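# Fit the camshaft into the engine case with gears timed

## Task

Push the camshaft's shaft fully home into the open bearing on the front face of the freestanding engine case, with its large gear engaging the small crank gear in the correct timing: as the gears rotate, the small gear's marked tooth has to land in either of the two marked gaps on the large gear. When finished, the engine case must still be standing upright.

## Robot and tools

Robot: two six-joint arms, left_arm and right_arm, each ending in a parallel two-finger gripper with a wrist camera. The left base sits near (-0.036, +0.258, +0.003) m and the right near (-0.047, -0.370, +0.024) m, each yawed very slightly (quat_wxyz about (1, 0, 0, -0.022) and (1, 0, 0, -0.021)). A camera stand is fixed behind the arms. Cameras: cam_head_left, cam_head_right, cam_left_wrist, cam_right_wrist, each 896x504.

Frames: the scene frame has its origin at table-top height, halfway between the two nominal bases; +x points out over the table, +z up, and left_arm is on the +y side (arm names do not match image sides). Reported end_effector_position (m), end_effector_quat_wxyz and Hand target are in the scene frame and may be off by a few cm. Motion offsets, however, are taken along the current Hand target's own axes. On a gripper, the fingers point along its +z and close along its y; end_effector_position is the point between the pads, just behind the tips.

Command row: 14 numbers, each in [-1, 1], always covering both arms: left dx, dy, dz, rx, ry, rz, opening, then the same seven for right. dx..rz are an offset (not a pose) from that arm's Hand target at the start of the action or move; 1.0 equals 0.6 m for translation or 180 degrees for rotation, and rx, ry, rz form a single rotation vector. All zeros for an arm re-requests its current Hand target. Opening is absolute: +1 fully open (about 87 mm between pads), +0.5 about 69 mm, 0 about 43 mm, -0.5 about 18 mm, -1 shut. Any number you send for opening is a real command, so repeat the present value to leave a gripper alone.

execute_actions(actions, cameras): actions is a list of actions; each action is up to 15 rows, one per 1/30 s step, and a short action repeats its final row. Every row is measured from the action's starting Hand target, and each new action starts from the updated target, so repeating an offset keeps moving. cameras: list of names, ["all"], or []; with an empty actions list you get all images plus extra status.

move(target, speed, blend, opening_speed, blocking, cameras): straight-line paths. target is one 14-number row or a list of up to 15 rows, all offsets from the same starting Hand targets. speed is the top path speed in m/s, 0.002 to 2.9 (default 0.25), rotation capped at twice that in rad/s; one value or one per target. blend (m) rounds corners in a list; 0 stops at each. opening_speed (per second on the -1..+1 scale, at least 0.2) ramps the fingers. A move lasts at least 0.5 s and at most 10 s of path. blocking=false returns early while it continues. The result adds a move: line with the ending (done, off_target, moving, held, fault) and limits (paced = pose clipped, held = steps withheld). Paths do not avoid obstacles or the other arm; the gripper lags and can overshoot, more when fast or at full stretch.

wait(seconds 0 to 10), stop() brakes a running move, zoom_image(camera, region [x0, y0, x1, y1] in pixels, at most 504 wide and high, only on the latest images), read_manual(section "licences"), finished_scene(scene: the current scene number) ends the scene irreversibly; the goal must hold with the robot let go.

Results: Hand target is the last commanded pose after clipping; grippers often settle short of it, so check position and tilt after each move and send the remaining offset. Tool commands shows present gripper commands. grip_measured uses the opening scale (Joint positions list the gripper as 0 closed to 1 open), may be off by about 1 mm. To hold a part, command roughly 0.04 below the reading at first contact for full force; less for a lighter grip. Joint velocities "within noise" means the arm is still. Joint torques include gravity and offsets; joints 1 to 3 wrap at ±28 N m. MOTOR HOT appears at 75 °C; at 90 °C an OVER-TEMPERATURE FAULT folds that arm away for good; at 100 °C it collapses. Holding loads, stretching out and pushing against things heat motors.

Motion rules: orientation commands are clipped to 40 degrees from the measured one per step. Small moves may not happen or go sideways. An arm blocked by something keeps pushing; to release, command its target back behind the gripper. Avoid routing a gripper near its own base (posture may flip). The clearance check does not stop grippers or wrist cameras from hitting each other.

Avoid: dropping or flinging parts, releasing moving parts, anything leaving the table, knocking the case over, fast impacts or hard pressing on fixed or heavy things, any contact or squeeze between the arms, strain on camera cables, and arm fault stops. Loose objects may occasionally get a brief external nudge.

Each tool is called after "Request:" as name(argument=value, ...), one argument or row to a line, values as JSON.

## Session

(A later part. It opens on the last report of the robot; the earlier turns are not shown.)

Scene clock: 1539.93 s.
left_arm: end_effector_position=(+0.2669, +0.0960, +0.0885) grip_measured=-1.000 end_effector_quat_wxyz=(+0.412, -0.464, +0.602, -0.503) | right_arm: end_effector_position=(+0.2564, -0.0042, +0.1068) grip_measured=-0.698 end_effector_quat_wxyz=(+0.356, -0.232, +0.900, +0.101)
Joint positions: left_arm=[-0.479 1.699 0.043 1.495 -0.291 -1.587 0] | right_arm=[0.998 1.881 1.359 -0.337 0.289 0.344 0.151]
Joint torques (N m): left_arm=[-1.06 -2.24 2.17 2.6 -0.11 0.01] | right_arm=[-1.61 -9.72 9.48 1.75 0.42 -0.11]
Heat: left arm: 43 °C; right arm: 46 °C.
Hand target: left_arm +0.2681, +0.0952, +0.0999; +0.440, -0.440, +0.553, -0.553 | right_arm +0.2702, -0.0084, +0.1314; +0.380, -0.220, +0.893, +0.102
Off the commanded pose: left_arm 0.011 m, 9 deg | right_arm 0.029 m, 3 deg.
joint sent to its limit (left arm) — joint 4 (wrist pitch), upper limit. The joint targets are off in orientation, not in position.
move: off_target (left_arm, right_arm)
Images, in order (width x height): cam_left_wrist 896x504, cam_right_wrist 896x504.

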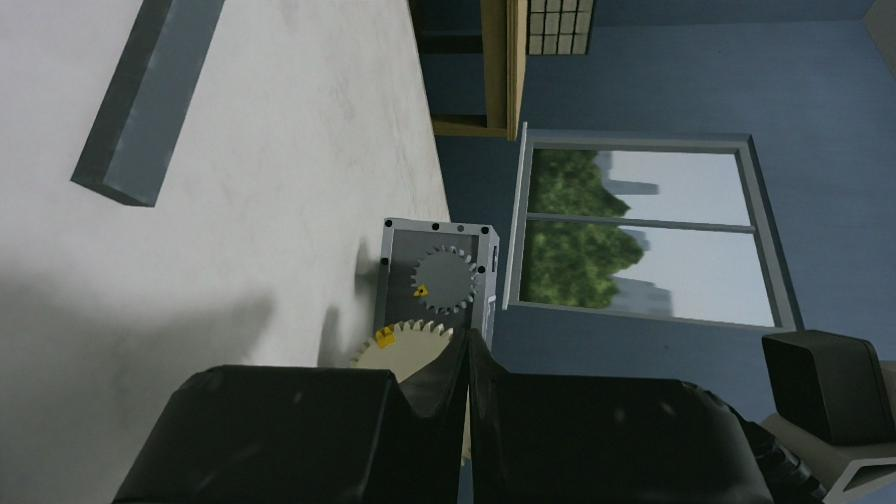

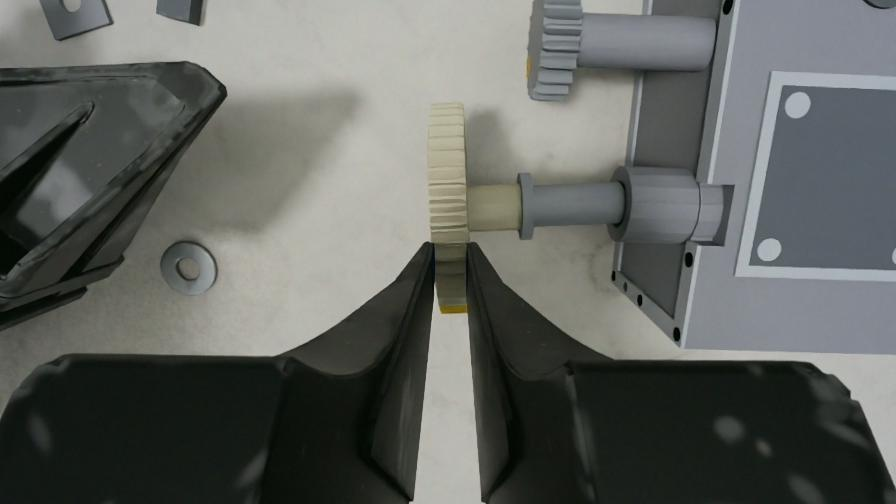

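Request:
move(
  target=[
    [0,0,0,0,0,0,-1,-0.0138,0.015,0.0145,0.012,-0.001,0.0115,-1],
    [0,0,0,0,0,0,-1,-0.0138,-0.004,0.0145,0.012,-0.001,0.0115,-1],
  ],
  cameras=["cam_left_wrist","cam_right_wrist"],
  speed=0.05,
)

Request:
zoom_image(
  camera="cam_left_wrist",
  region=[366, 210, 506, 350],
)

Scene clock: 1558.07 s.
left_arm: end_effector_position=(+0.2669, +0.0960, +0.0885) grip_measured=-1.000 end_effector_quat_wxyz=(+0.412, -0.464, +0.602, -0.503) | right_arm: end_effector_position=(+0.2770, -0.0083, +0.1194) grip_measured=-1.000 end_effector_quat_wxyz=(+0.371, -0.200, +0.903, +0.080)
Joint positions: left_arm=[-0.479 1.699 0.043 1.495 -0.291 -1.587 0] | right_arm=[0.977 1.909 1.44 -0.388 0.346 0.369 0]
Joint torques (N m): left_arm=[-1.05 -2.25 2.17 2.59 -0.11 0.02] | right_arm=[-0.61 -8.59 7.8 2.04 0.2 -0.01]
Heat: left arm: 43 °C; right arm: 49 °C.
Hand target: left_arm +0.2681, +0.0952, +0.0999; +0.440, -0.440, +0.553, -0.553 | right_arm +0.2821, -0.0048, +0.1314; +0.384, -0.196, +0.897, +0.092
Off the commanded pose: left_arm 0.011 m, 9 deg | right_arm 0.013 m, 2 deg.
joint sent to its limit (left arm) — joint 4 (wrist pitch), upper limit. The joint targets are off in orientation, not in position.
move: off_target (left_arm, right_arm)
Images, in order (width x height): cam_left_wrist 896x504, cam_right_wrist 896x504.

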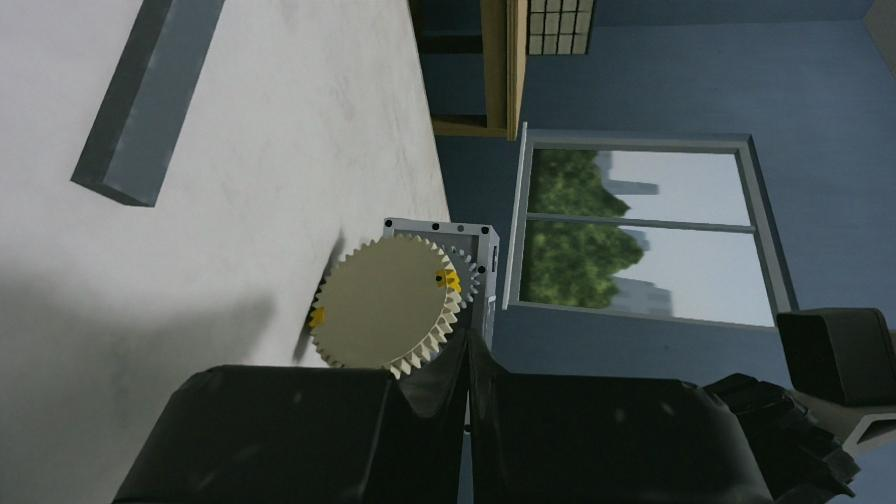

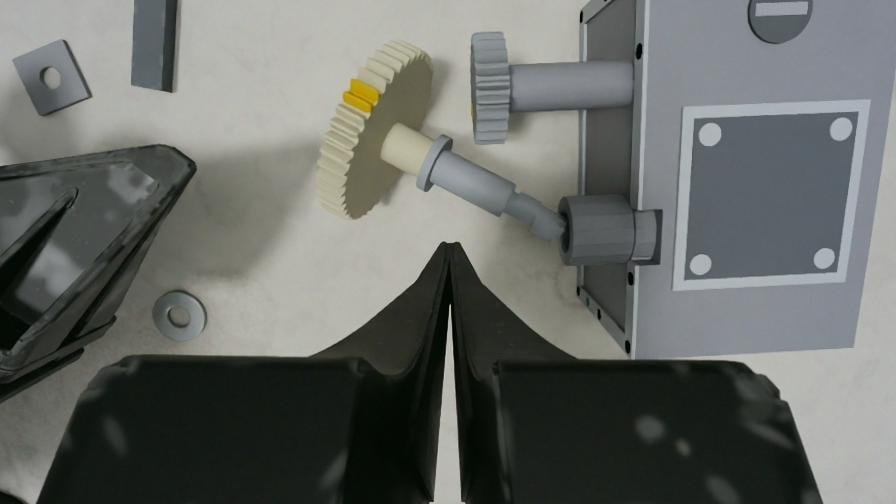

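Scaled by 3.600 from the camera's 896x504 image, which has a finer 1280x720 frame.

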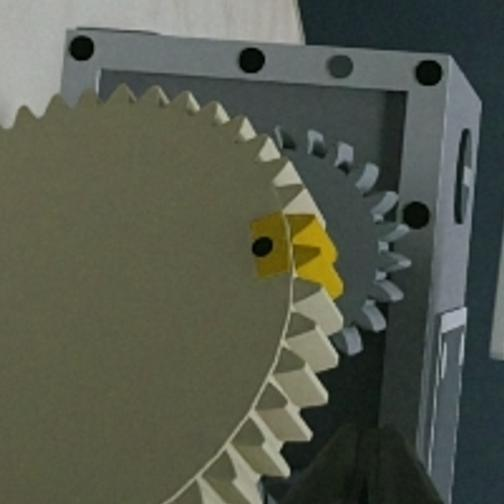

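Request:
move(
  target=[-0.0845,-0.0167,0.1807,0.289,0.289,0.437,-1,0.0128,-0.173,-0.257,0,0,0,-1],
  cameras=["all"],
  speed=0.2,
)

Scene clock: 1617.97 s.
left_arm: end_effector_position=(+0.3838, +0.1177, +0.0959) grip_measured=-1.000 end_effector_quat_wxyz=(+0.535, +0.442, +0.550, -0.465) | right_arm: end_effector_position=(+0.2215, -0.1457, +0.2294) grip_measured=-1.000 end_effector_quat_wxyz=(+0.383, -0.195, +0.899, +0.091)
Joint positions: left_arm=[0.127 2.161 0.99 1.217 1.475 -0.086 0] | right_arm=[0.831 1.321 1.239 -0.711 0.245 0.261 0]
Joint torques (N m): left_arm=[0.05 -10.1 4.49 1.21 0.13 0.06] | right_arm=[-0.84 -4.78 6 1.99 0.11 -0.04]
Heat: left arm: 43 °C; right arm: 47 °C.
Hand target: left_arm +0.3851, +0.1202, +0.1099; +0.542, +0.454, +0.542, -0.454 | right_arm +0.2204, -0.1498, +0.2304; +0.384, -0.196, +0.897, +0.092
Off the commanded pose: left_arm 0.014 m, 2 deg | right_arm 0.004 m, 0 deg.
move: off_target (left_arm)

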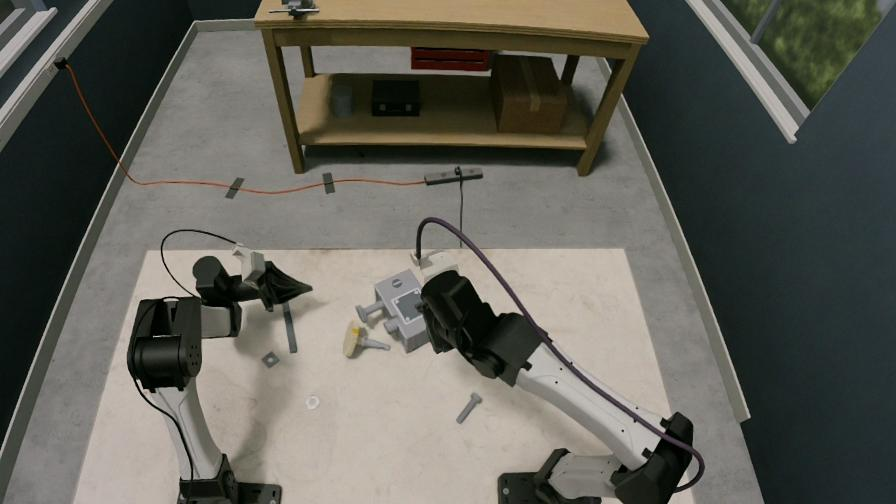

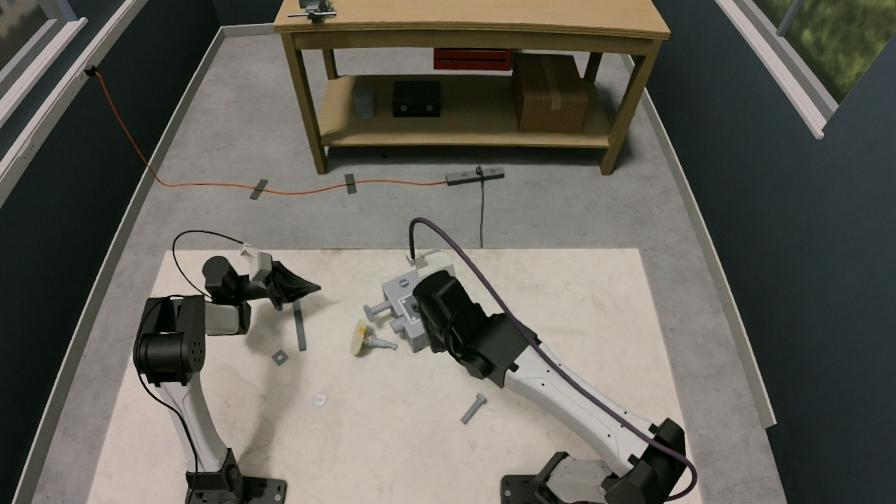

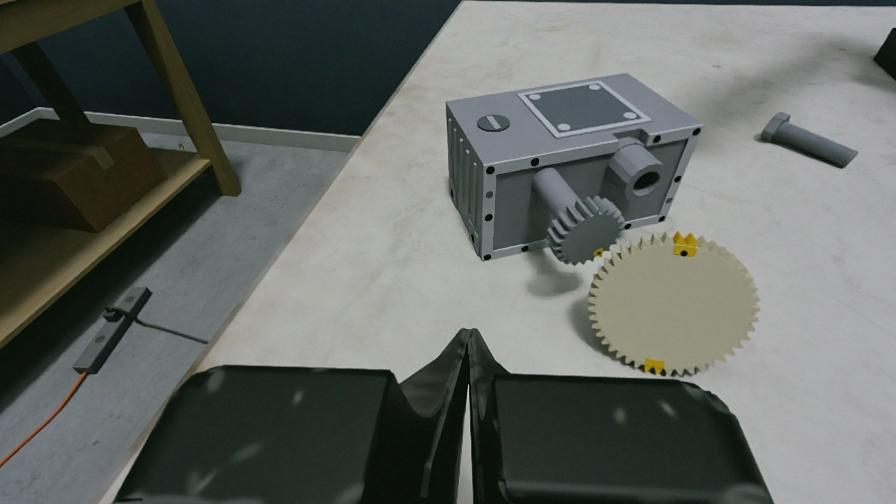

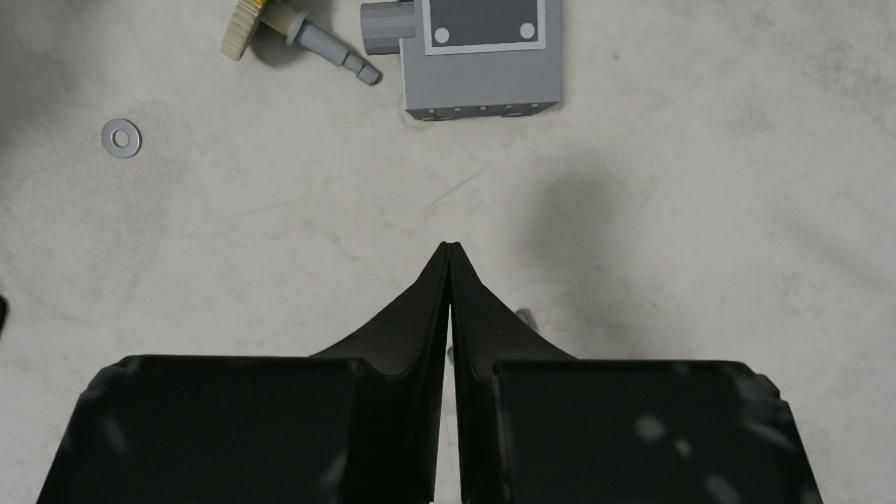

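Request:
move(
  target=[0,0,0,0,0,0,-1,-0.002,0.217,0.2497,0.002,0.118,0.202,0.2],
  cameras=["cam_left_wrist","cam_right_wrist","cam_head_left"],
  speed=0.15,
)

Scene clock: 1667.17 s.
left_arm: end_effector_position=(+0.3838, +0.1177, +0.0958) grip_measured=-1.000 end_effector_quat_wxyz=(+0.535, +0.442, +0.550, -0.465) | right_arm: end_effector_position=(+0.2629, +0.0055, +0.1190) grip_measured=+0.200 end_effector_quat_wxyz=(+0.163, +0.078, +0.972, +0.152)
Joint positions: left_arm=[0.127 2.161 0.99 1.217 1.475 -0.085 0] | right_arm=[0.879 2.075 1.785 -0.836 0.073 0.982 0.6]
Joint torques (N m): left_arm=[0.02 -9.96 4.46 1.31 0.13 0.02] | right_arm=[0.64 -8.17 10.04 1.4 0.13 0.18]
Heat: left arm: 34 °C; right arm: 39 °C.
Hand target: left_arm +0.3850, +0.1201, +0.1097; +0.543, +0.453, +0.540, -0.456 | right_arm +0.2639, +0.0158, +0.1301; +0.168, +0.080, +0.968, +0.167
Off the commanded pose: left_arm 0.014 m, 2 deg | right_arm 0.015 m, 2 deg.
move: off_target (left_arm, right_arm)
Images, in order (width x height): cam_head_left 896x504, cam_left_wrist 896x504, cam_right_wrist 896x504.

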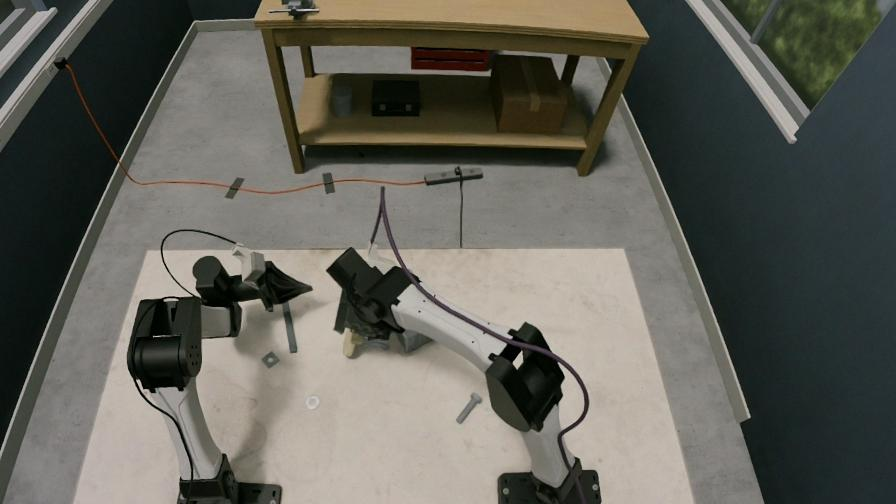

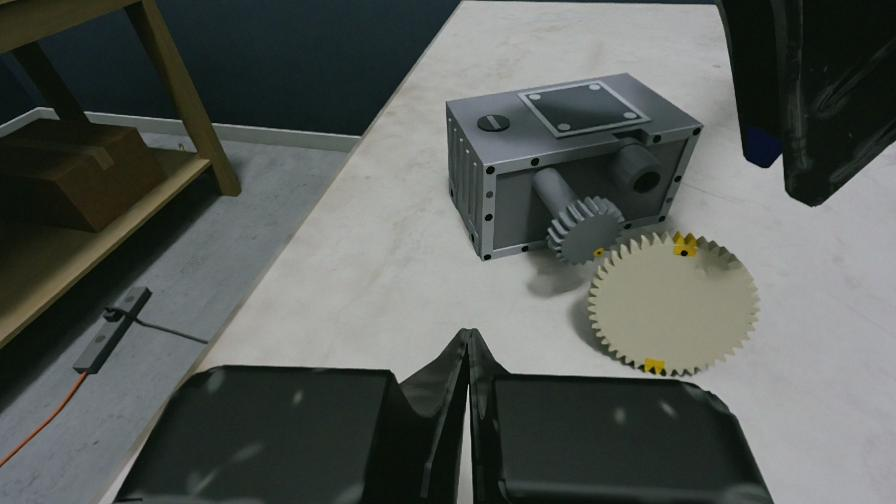

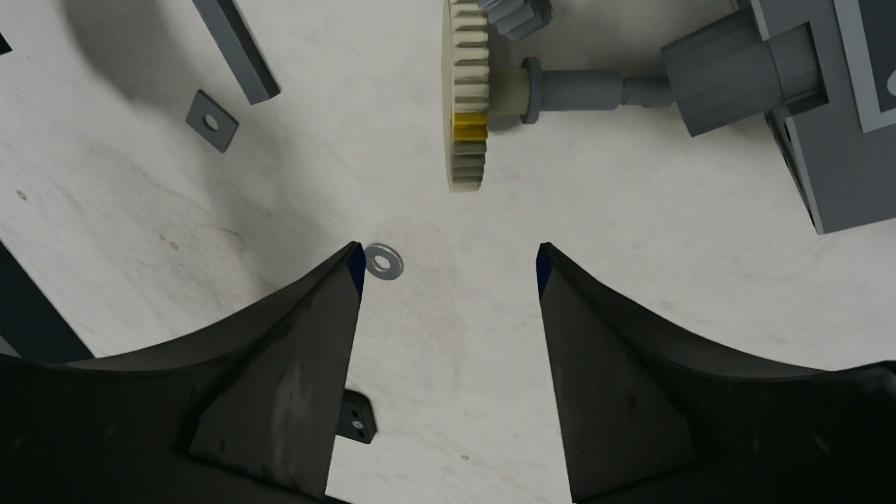

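Request:
move(
  target=[0,0,0,0,0,0,-1,0,-0.0107,0.092,0,0,0,0.1],
  cameras=["cam_left_wrist","cam_right_wrist"],
  speed=0.1,
)

Scene clock: 1675.20 s.
left_arm: end_effector_position=(+0.3838, +0.1177, +0.0958) grip_measured=-1.000 end_effector_quat_wxyz=(+0.535, +0.442, +0.550, -0.465) | right_arm: end_effector_position=(+0.2784, +0.0247, +0.0773) grip_measured=+0.100 end_effector_quat_wxyz=(+0.164, +0.078, +0.970, +0.159)
Joint positions: left_arm=[0.127 2.161 0.99 1.217 1.475 -0.085 0] | right_arm=[0.879 2.185 1.785 -0.714 0.066 0.982 0.55]
Joint torques (N m): left_arm=[0.02 -9.98 4.48 1.31 0.13 0.02] | right_arm=[-0.66 -9.01 6.56 1.7 0.12 0.04]
Heat: left arm: 34 °C; right arm: 40 °C.
Hand target: left_arm +0.3850, +0.1201, +0.1097; +0.543, +0.453, +0.540, -0.456 | right_arm +0.2827, +0.0262, +0.0788; +0.168, +0.080, +0.968, +0.167
Off the commanded pose: left_arm 0.014 m, 2 deg | right_arm 0.005 m, 1 deg.
move: off_target (left_arm)
Images, in order (width x height): cam_left_wrist 896x504, cam_right_wrist 896x504.

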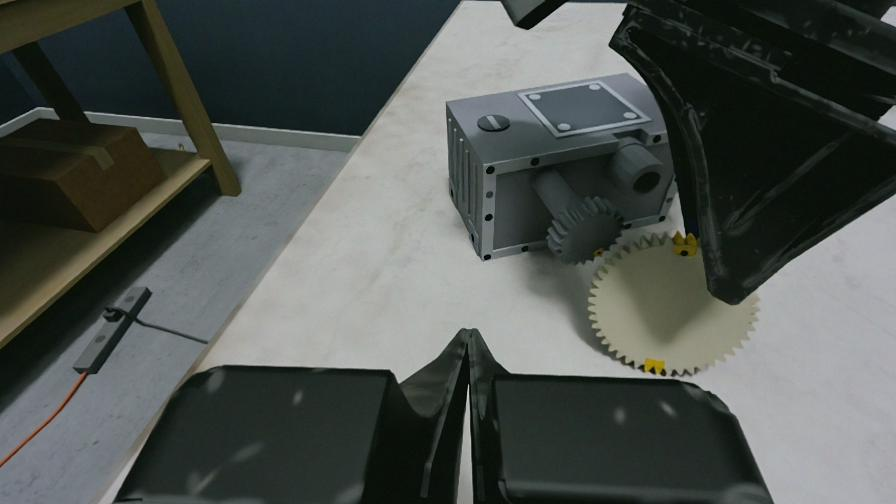

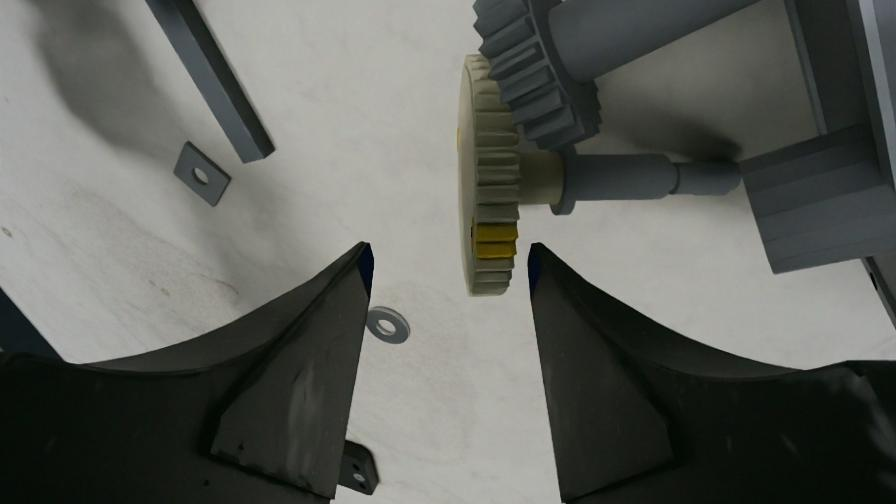

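Request:
move(
  target=[0,0,0,0,0,0,-1,0,-0.023,0.005,0,0,0,0.1],
  cameras=["cam_left_wrist","cam_right_wrist"],
  speed=0.08,
)

Scene clock: 1684.20 s.
left_arm: end_effector_position=(+0.3838, +0.1177, +0.0958) grip_measured=-1.000 end_effector_quat_wxyz=(+0.535, +0.442, +0.550, -0.465) | right_arm: end_effector_position=(+0.2781, +0.0138, +0.0582) grip_measured=+0.100 end_effector_quat_wxyz=(+0.157, +0.081, +0.973, +0.151)
Joint positions: left_arm=[0.127 2.161 0.99 1.217 1.475 -0.085 0] | right_arm=[0.863 2.185 1.714 -0.664 0.059 0.975 0.55]
Joint torques (N m): left_arm=[0.01 -9.95 4.48 1.31 0.13 0.03] | right_arm=[-0.7 -11.17 5.5 1.66 0.11 -0.06]
Heat: left arm: 34 °C; right arm: 42 °C.
Hand target: left_arm +0.3850, +0.1201, +0.1097; +0.543, +0.453, +0.540, -0.456 | right_arm +0.2824, +0.0144, +0.0714; +0.168, +0.080, +0.968, +0.167
Off the commanded pose: left_arm 0.014 m, 2 deg | right_arm 0.014 m, 2 deg.
move: off_target (left_arm, right_arm)
Images, in order (width x height): cam_left_wrist 896x504, cam_right_wrist 896x504.

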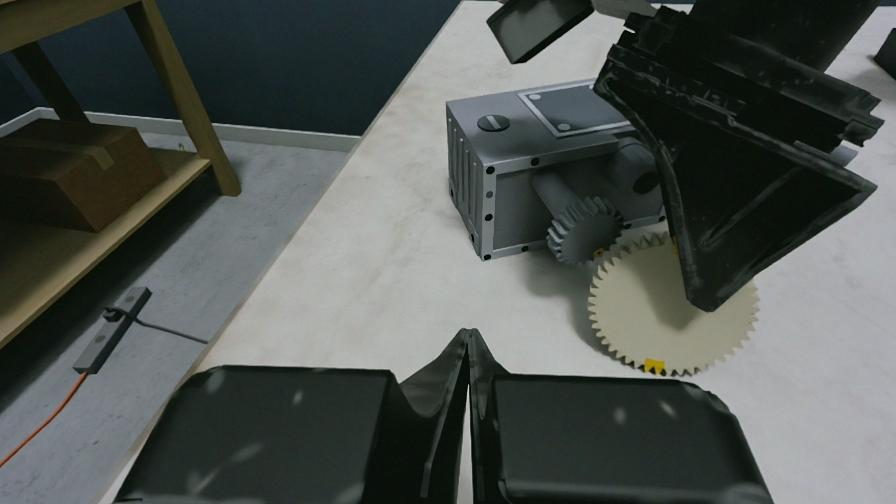

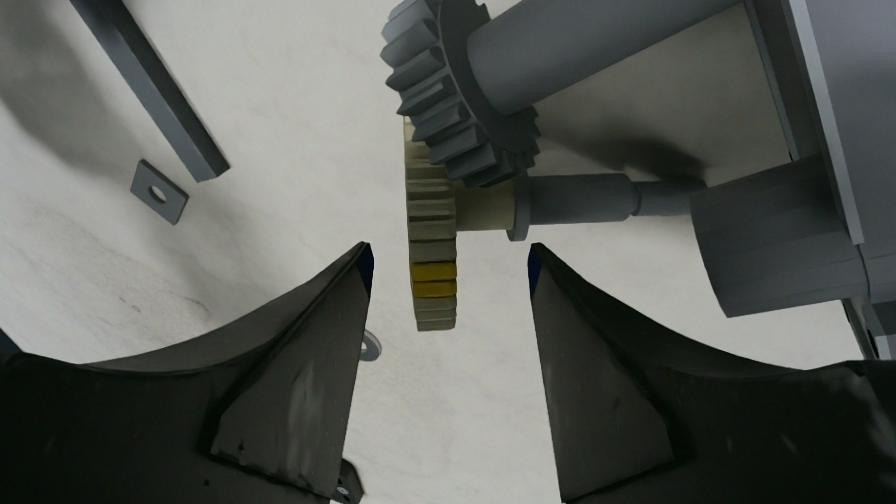

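Request:
move(
  target=[0,0,0,0,0,0,-1,0,0.006,-0.035,0,0,0,0.1],
  cameras=["cam_left_wrist","cam_right_wrist"],
  speed=0.08,
)

Scene clock: 1689.77 s.
left_arm: end_effector_position=(+0.3838, +0.1177, +0.0958) grip_measured=-1.000 end_effector_quat_wxyz=(+0.535, +0.442, +0.550, -0.465) | right_arm: end_effector_position=(+0.2744, +0.0098, +0.0733) grip_measured=+0.100 end_effector_quat_wxyz=(+0.158, +0.081, +0.972, +0.152)
Joint positions: left_arm=[0.127 2.161 0.99 1.217 1.475 -0.085 0] | right_arm=[0.863 2.148 1.714 -0.698 0.059 0.974 0.55]
Joint torques (N m): left_arm=[-0.01 -9.96 4.49 1.31 0.13 0.02] | right_arm=[-0.2 -11.44 6.78 1.45 0.14 0.03]
Heat: left arm: 34 °C; right arm: 44 °C.
Hand target: left_arm +0.3850, +0.1201, +0.1097; +0.543, +0.453, +0.540, -0.456 | right_arm +0.2753, +0.0114, +0.0912; +0.168, +0.080, +0.968, +0.167
Off the commanded pose: left_arm 0.014 m, 2 deg | right_arm 0.018 m, 2 deg.
move: off_target (left_arm, right_arm)
Images, in order (width x height): cam_left_wrist 896x504, cam_right_wrist 896x504.

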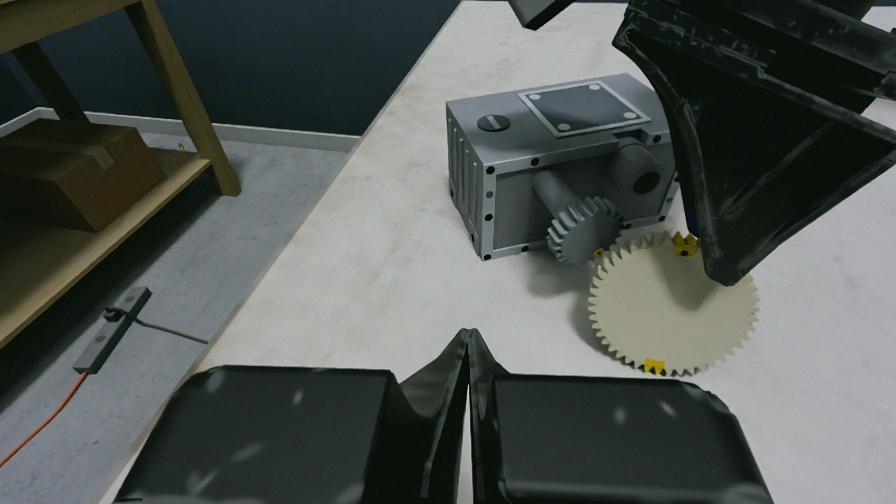

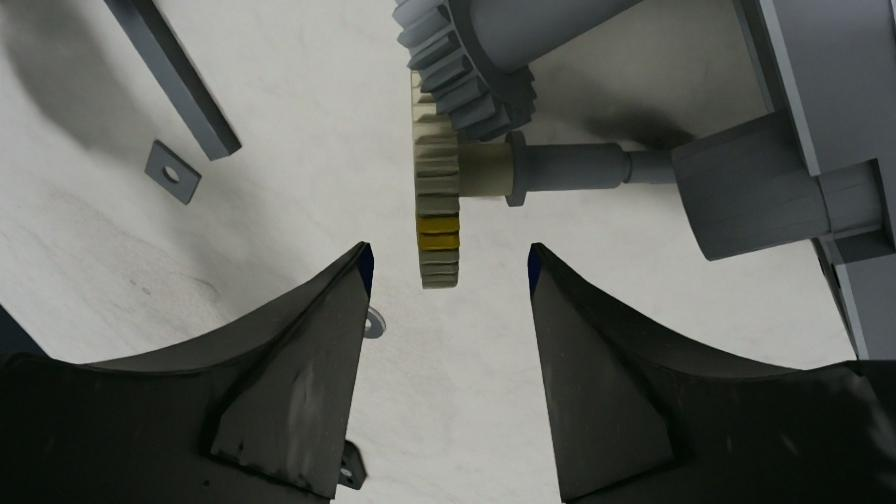

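Request:
move(
  target=[0,0,0,0,0,0,-1,0,0.006,0.004,0,0,0,-1],
  cameras=["cam_left_wrist","cam_right_wrist"],
  opening_speed=0.4,
)

Scene clock: 1696.07 s.
left_arm: end_effector_position=(+0.3838, +0.1177, +0.0958) grip_measured=-1.000 end_effector_quat_wxyz=(+0.535, +0.442, +0.550, -0.465) | right_arm: end_effector_position=(+0.2729, +0.0093, +0.0729) grip_measured=-0.654 end_effector_quat_wxyz=(+0.155, +0.081, +0.973, +0.151)
Joint positions: left_arm=[0.127 2.161 0.99 1.217 1.475 -0.085 0] | right_arm=[0.863 2.148 1.714 -0.704 0.055 0.974 0.173]
Joint torques (N m): left_arm=[-0.01 -9.95 4.46 1.31 0.13 0.02] | right_arm=[0.17 -10.32 8.69 1.41 0.19 0.05]
Heat: left arm: 35 °C; right arm: 44 °C.
Hand target: left_arm +0.3850, +0.1201, +0.1097; +0.543, +0.453, +0.540, -0.456 | right_arm +0.2766, +0.0155, +0.0904; +0.168, +0.080, +0.968, +0.167
Off the commanded pose: left_arm 0.014 m, 2 deg | right_arm 0.019 m, 2 deg.
move: off_target (left_arm, right_arm)
Images, in order (width x height): cam_left_wrist 896x504, cam_right_wrist 896x504.

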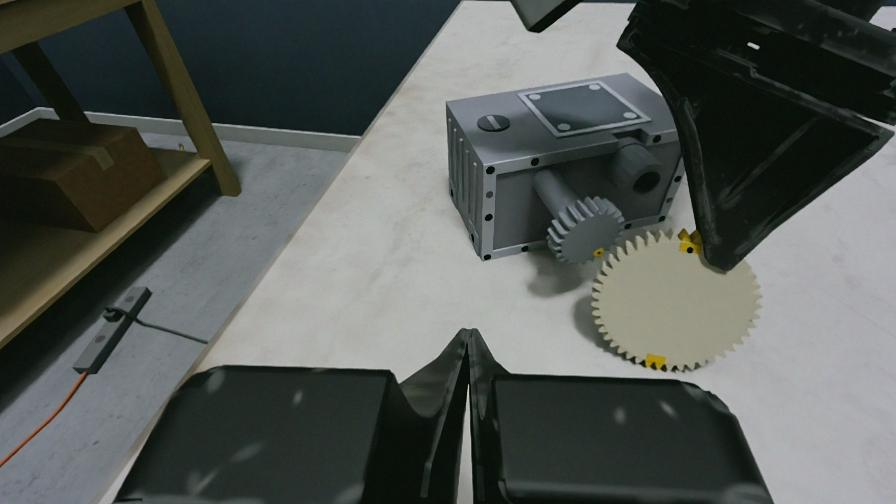

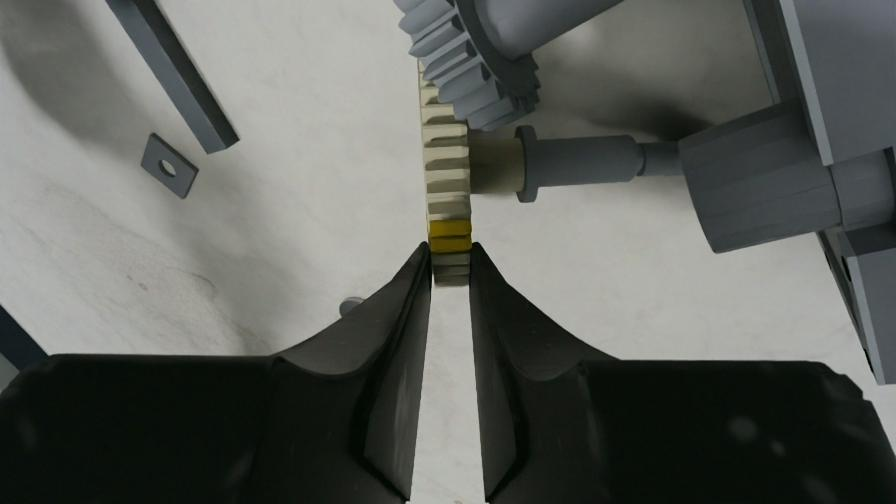

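Request:
move(
  target=[
    [0,0,-0.05,0,0,0,-1,0.0063,0.0613,0,0,0,0,-1],
    [0,0,-0.08,0,0,0,-1,0.0188,0.109,-0.0757,-0.01,-0.04,-0.03,-1],
    [0,0,-0.08,0,0,0,-1,0.0623,0.064,-0.052,-0.0645,-0.278,-0.2127,-1],
  ],
  cameras=["all"],
  speed=0.1,
  blend=0.01,
)

Scene clock: 1730.20 s.
left_arm: end_effector_position=(+0.3780, +0.1647, +0.0964) grip_measured=-1.000 end_effector_quat_wxyz=(+0.539, +0.429, +0.562, -0.457) | right_arm: end_effector_position=(+0.2345, +0.0449, +0.1051) grip_measured=-0.654 end_effector_quat_wxyz=(+0.585, -0.200, +0.775, +0.134)
Joint positions: left_arm=[0.248 2.143 0.967 1.217 1.559 -0.092 0] | right_arm=[1.223 1.927 0.976 0.586 0.67 0.206 0.173]
Joint torques (N m): left_arm=[0.09 -10.03 3.47 1.44 0.15 0.04] | right_arm=[0.54 -7.76 5.48 2.8 0.38 -0.04]
Heat: left arm: 36 °C; right arm: 48 °C.
Hand target: left_arm +0.3766, +0.1675, +0.1094; +0.543, +0.453, +0.540, -0.456 | right_arm +0.2346, +0.0498, +0.1203; +0.604, -0.186, +0.761, +0.148
Off the commanded pose: left_arm 0.013 m, 4 deg | right_arm 0.016 m, 4 deg.
joint sent to its limit (left arm) — joint 5 (wrist yaw), upper limit. The joint targets still meet the commanded pose.
move: off_target (left_arm, right_arm)

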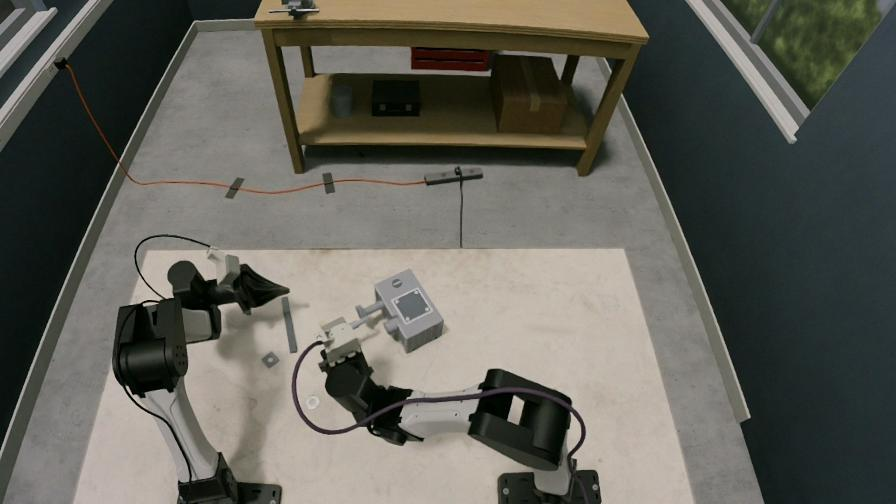

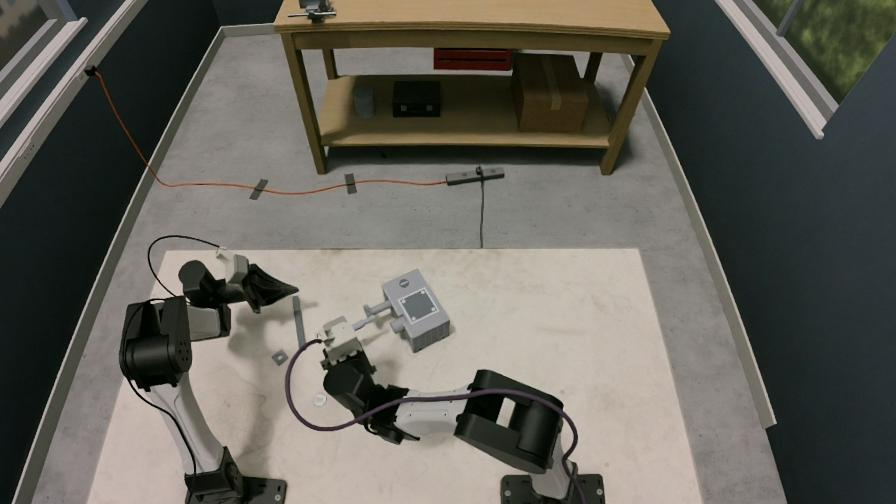

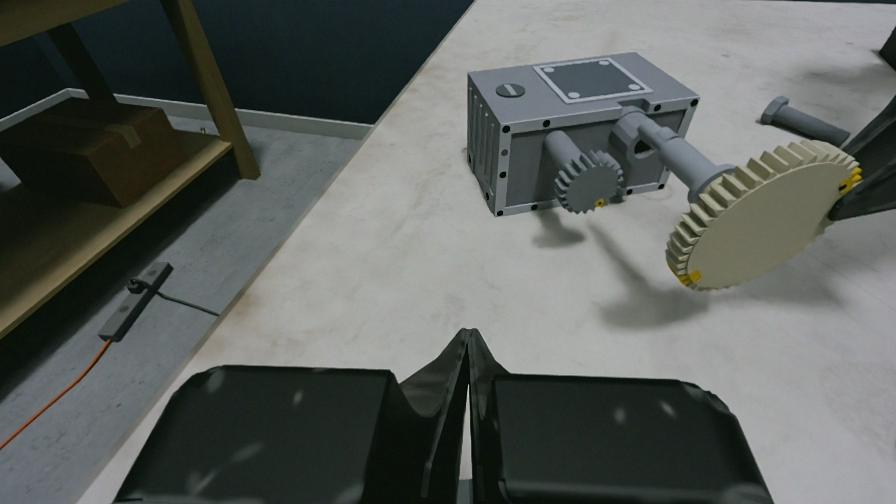

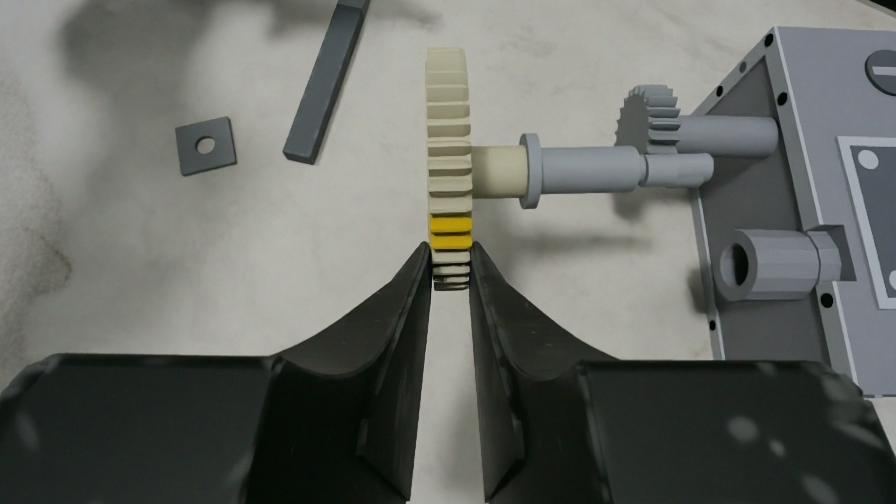

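Request:
move(
  target=[0,0,0,0,0,0,-1,0.0945,-0.0252,-0.0088,-0.0019,0,0.0081,-1],
  cameras=["cam_left_wrist","cam_right_wrist"],
  speed=0.1,
)

Request:
zoom_image(
  camera="cam_left_wrist",
  region=[460, 40, 860, 300],
)

Scene clock: 1753.27 s.
left_arm: end_effector_position=(+0.3780, +0.1647, +0.0964) grip_measured=-1.000 end_effector_quat_wxyz=(+0.539, +0.429, +0.562, -0.457) | right_arm: end_effector_position=(+0.2254, +0.0224, +0.0557) grip_measured=-0.655 end_effector_quat_wxyz=(+0.588, -0.195, +0.773, +0.138)
Joint positions: left_arm=[0.248 2.143 0.967 1.217 1.559 -0.092 0] | right_arm=[1.223 2.016 0.812 0.851 0.672 0.209 0.173]
Joint torques (N m): left_arm=[0.08 -9.99 3.48 1.46 0.15 0.04] | right_arm=[0.29 -6.82 4.67 2.77 0.25 0.13]
Heat: left arm: 36 °C; right arm: 46 °C.
Hand target: left_arm +0.3766, +0.1675, +0.1094; +0.543, +0.453, +0.540, -0.456 | right_arm +0.2257, +0.0281, +0.0663; +0.601, -0.179, +0.762, +0.158
Off the commanded pose: left_arm 0.013 m, 4 deg | right_arm 0.012 m, 4 deg.
joint sent to its limit (left arm) — joint 5 (wrist yaw), upper limit. The joint targets still meet the commanded pose.
move: off_target (left_arm, right_arm)
Images, in order (width x height): cam_left_wrist 896x504, cam_right_wrist 896x504.

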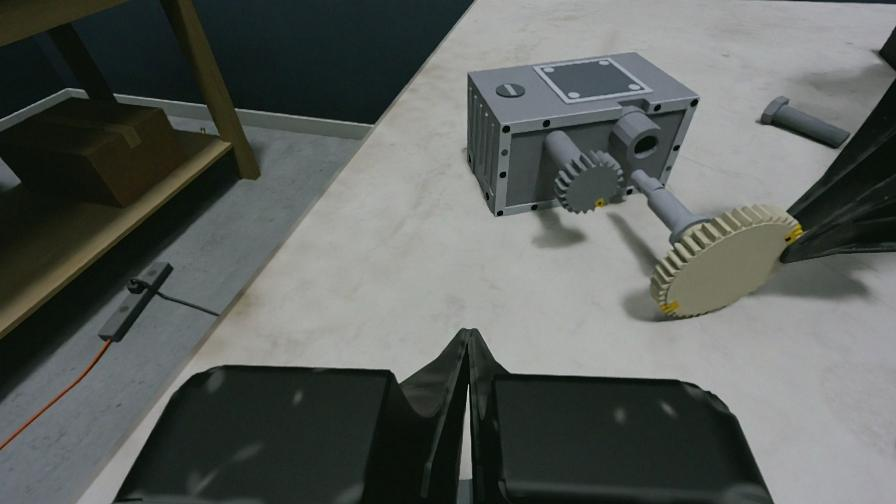

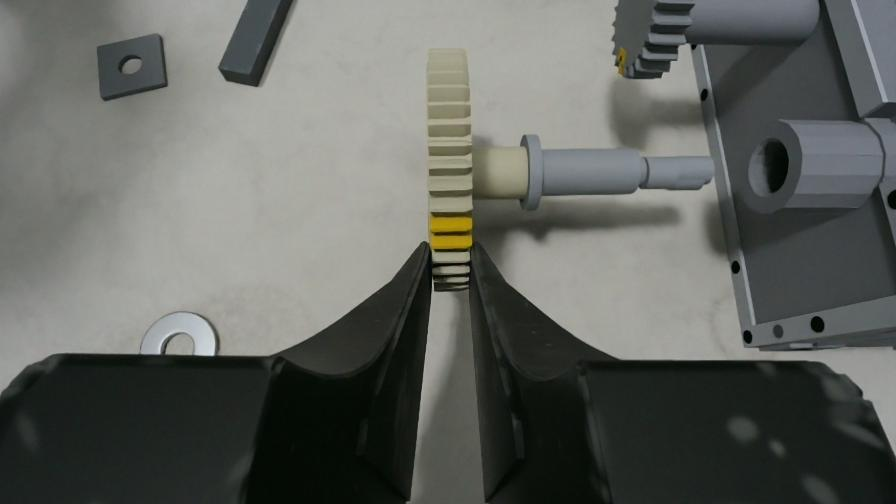

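Scaled by 1.260 from the camera's 896x504 image, which has a finer 1280x720 frame.

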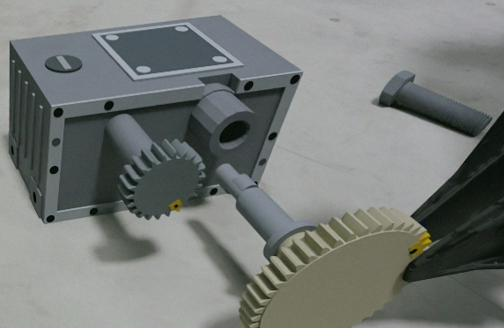

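Request:
execute_actions(
  actions=[],
)

Scene clock: 1776.77 s.
left_arm: end_effector_position=(+0.3780, +0.1647, +0.0964) grip_measured=-1.000 end_effector_quat_wxyz=(+0.539, +0.429, +0.562, -0.457) | right_arm: end_effector_position=(+0.2254, +0.0224, +0.0558) grip_measured=-0.655 end_effector_quat_wxyz=(+0.588, -0.195, +0.773, +0.138)
Joint positions: left_arm=[0.248 2.143 0.967 1.217 1.559 -0.092 0] | right_arm=[1.223 2.016 0.812 0.851 0.672 0.209 0.173]
Joint velocities: within noise
Joint torques (N m): left_arm=[0.08 -10 3.45 1.45 0.15 0.04] | right_arm=[0.29 -6.9 4.57 2.8 0.25 0.14]
Heat: left arm: 37 °C; right arm: 45 °C.
Hand target: left_arm +0.3766, +0.1675, +0.1094; +0.543, +0.453, +0.540, -0.456 | right_arm +0.2257, +0.0281, +0.0663; +0.601, -0.179, +0.763, +0.158
Tool commands: left_gripper/opening=-1.0 right_gripper/opening=-1.0
Off the commanded pose: left_arm 0.013 m, 4 deg | right_arm 0.012 m, 4 deg.

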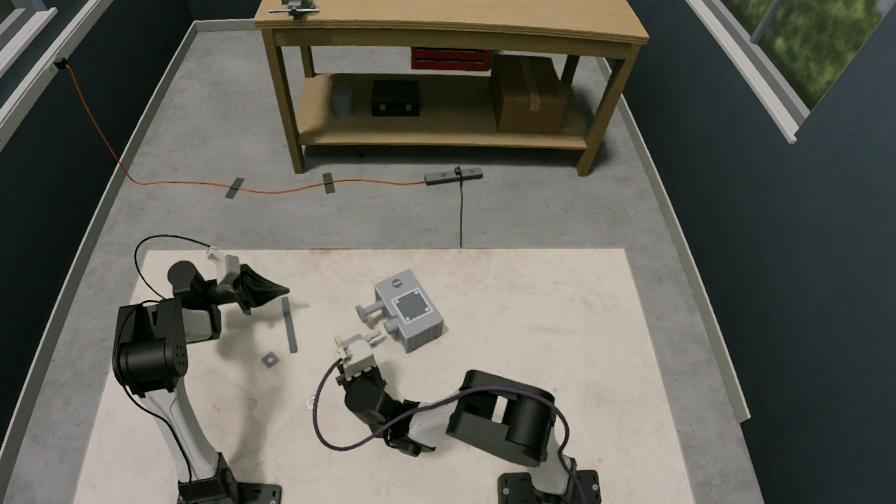

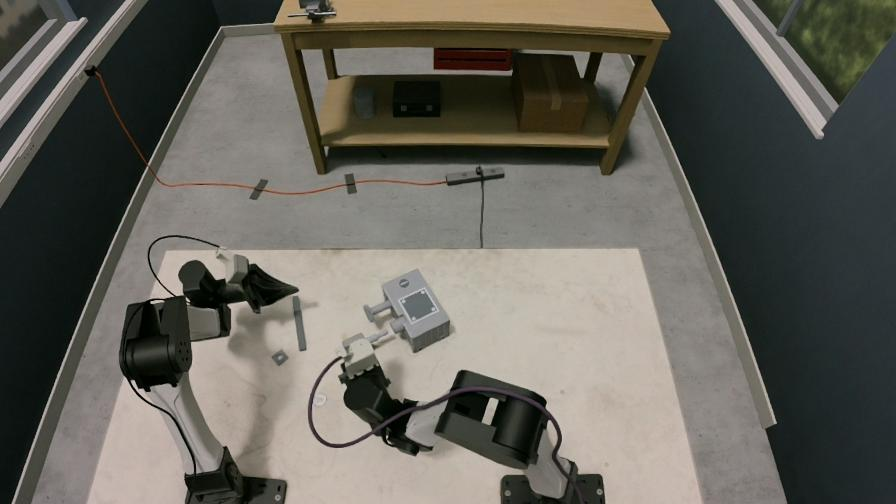

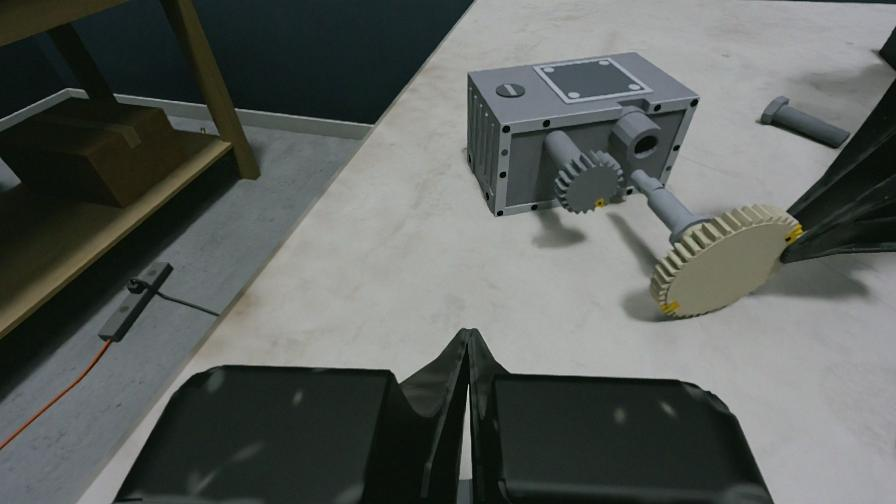

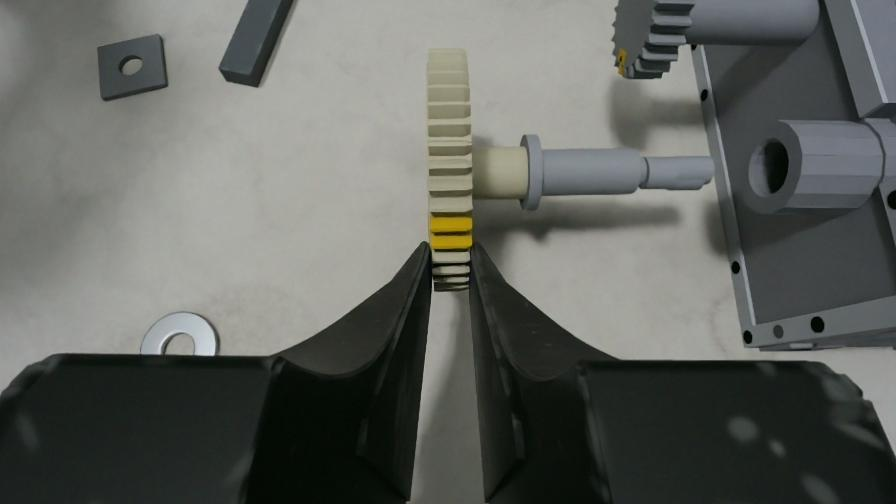

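Request:
zoom_image(
  camera="cam_left_wrist",
  region=[520, 60, 820, 330],
)

Scaled by 1.680 from the camera's 896x504 image, which has a finer 1280x720 frame.

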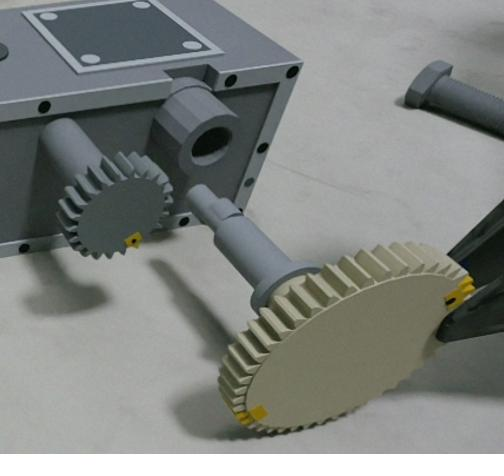

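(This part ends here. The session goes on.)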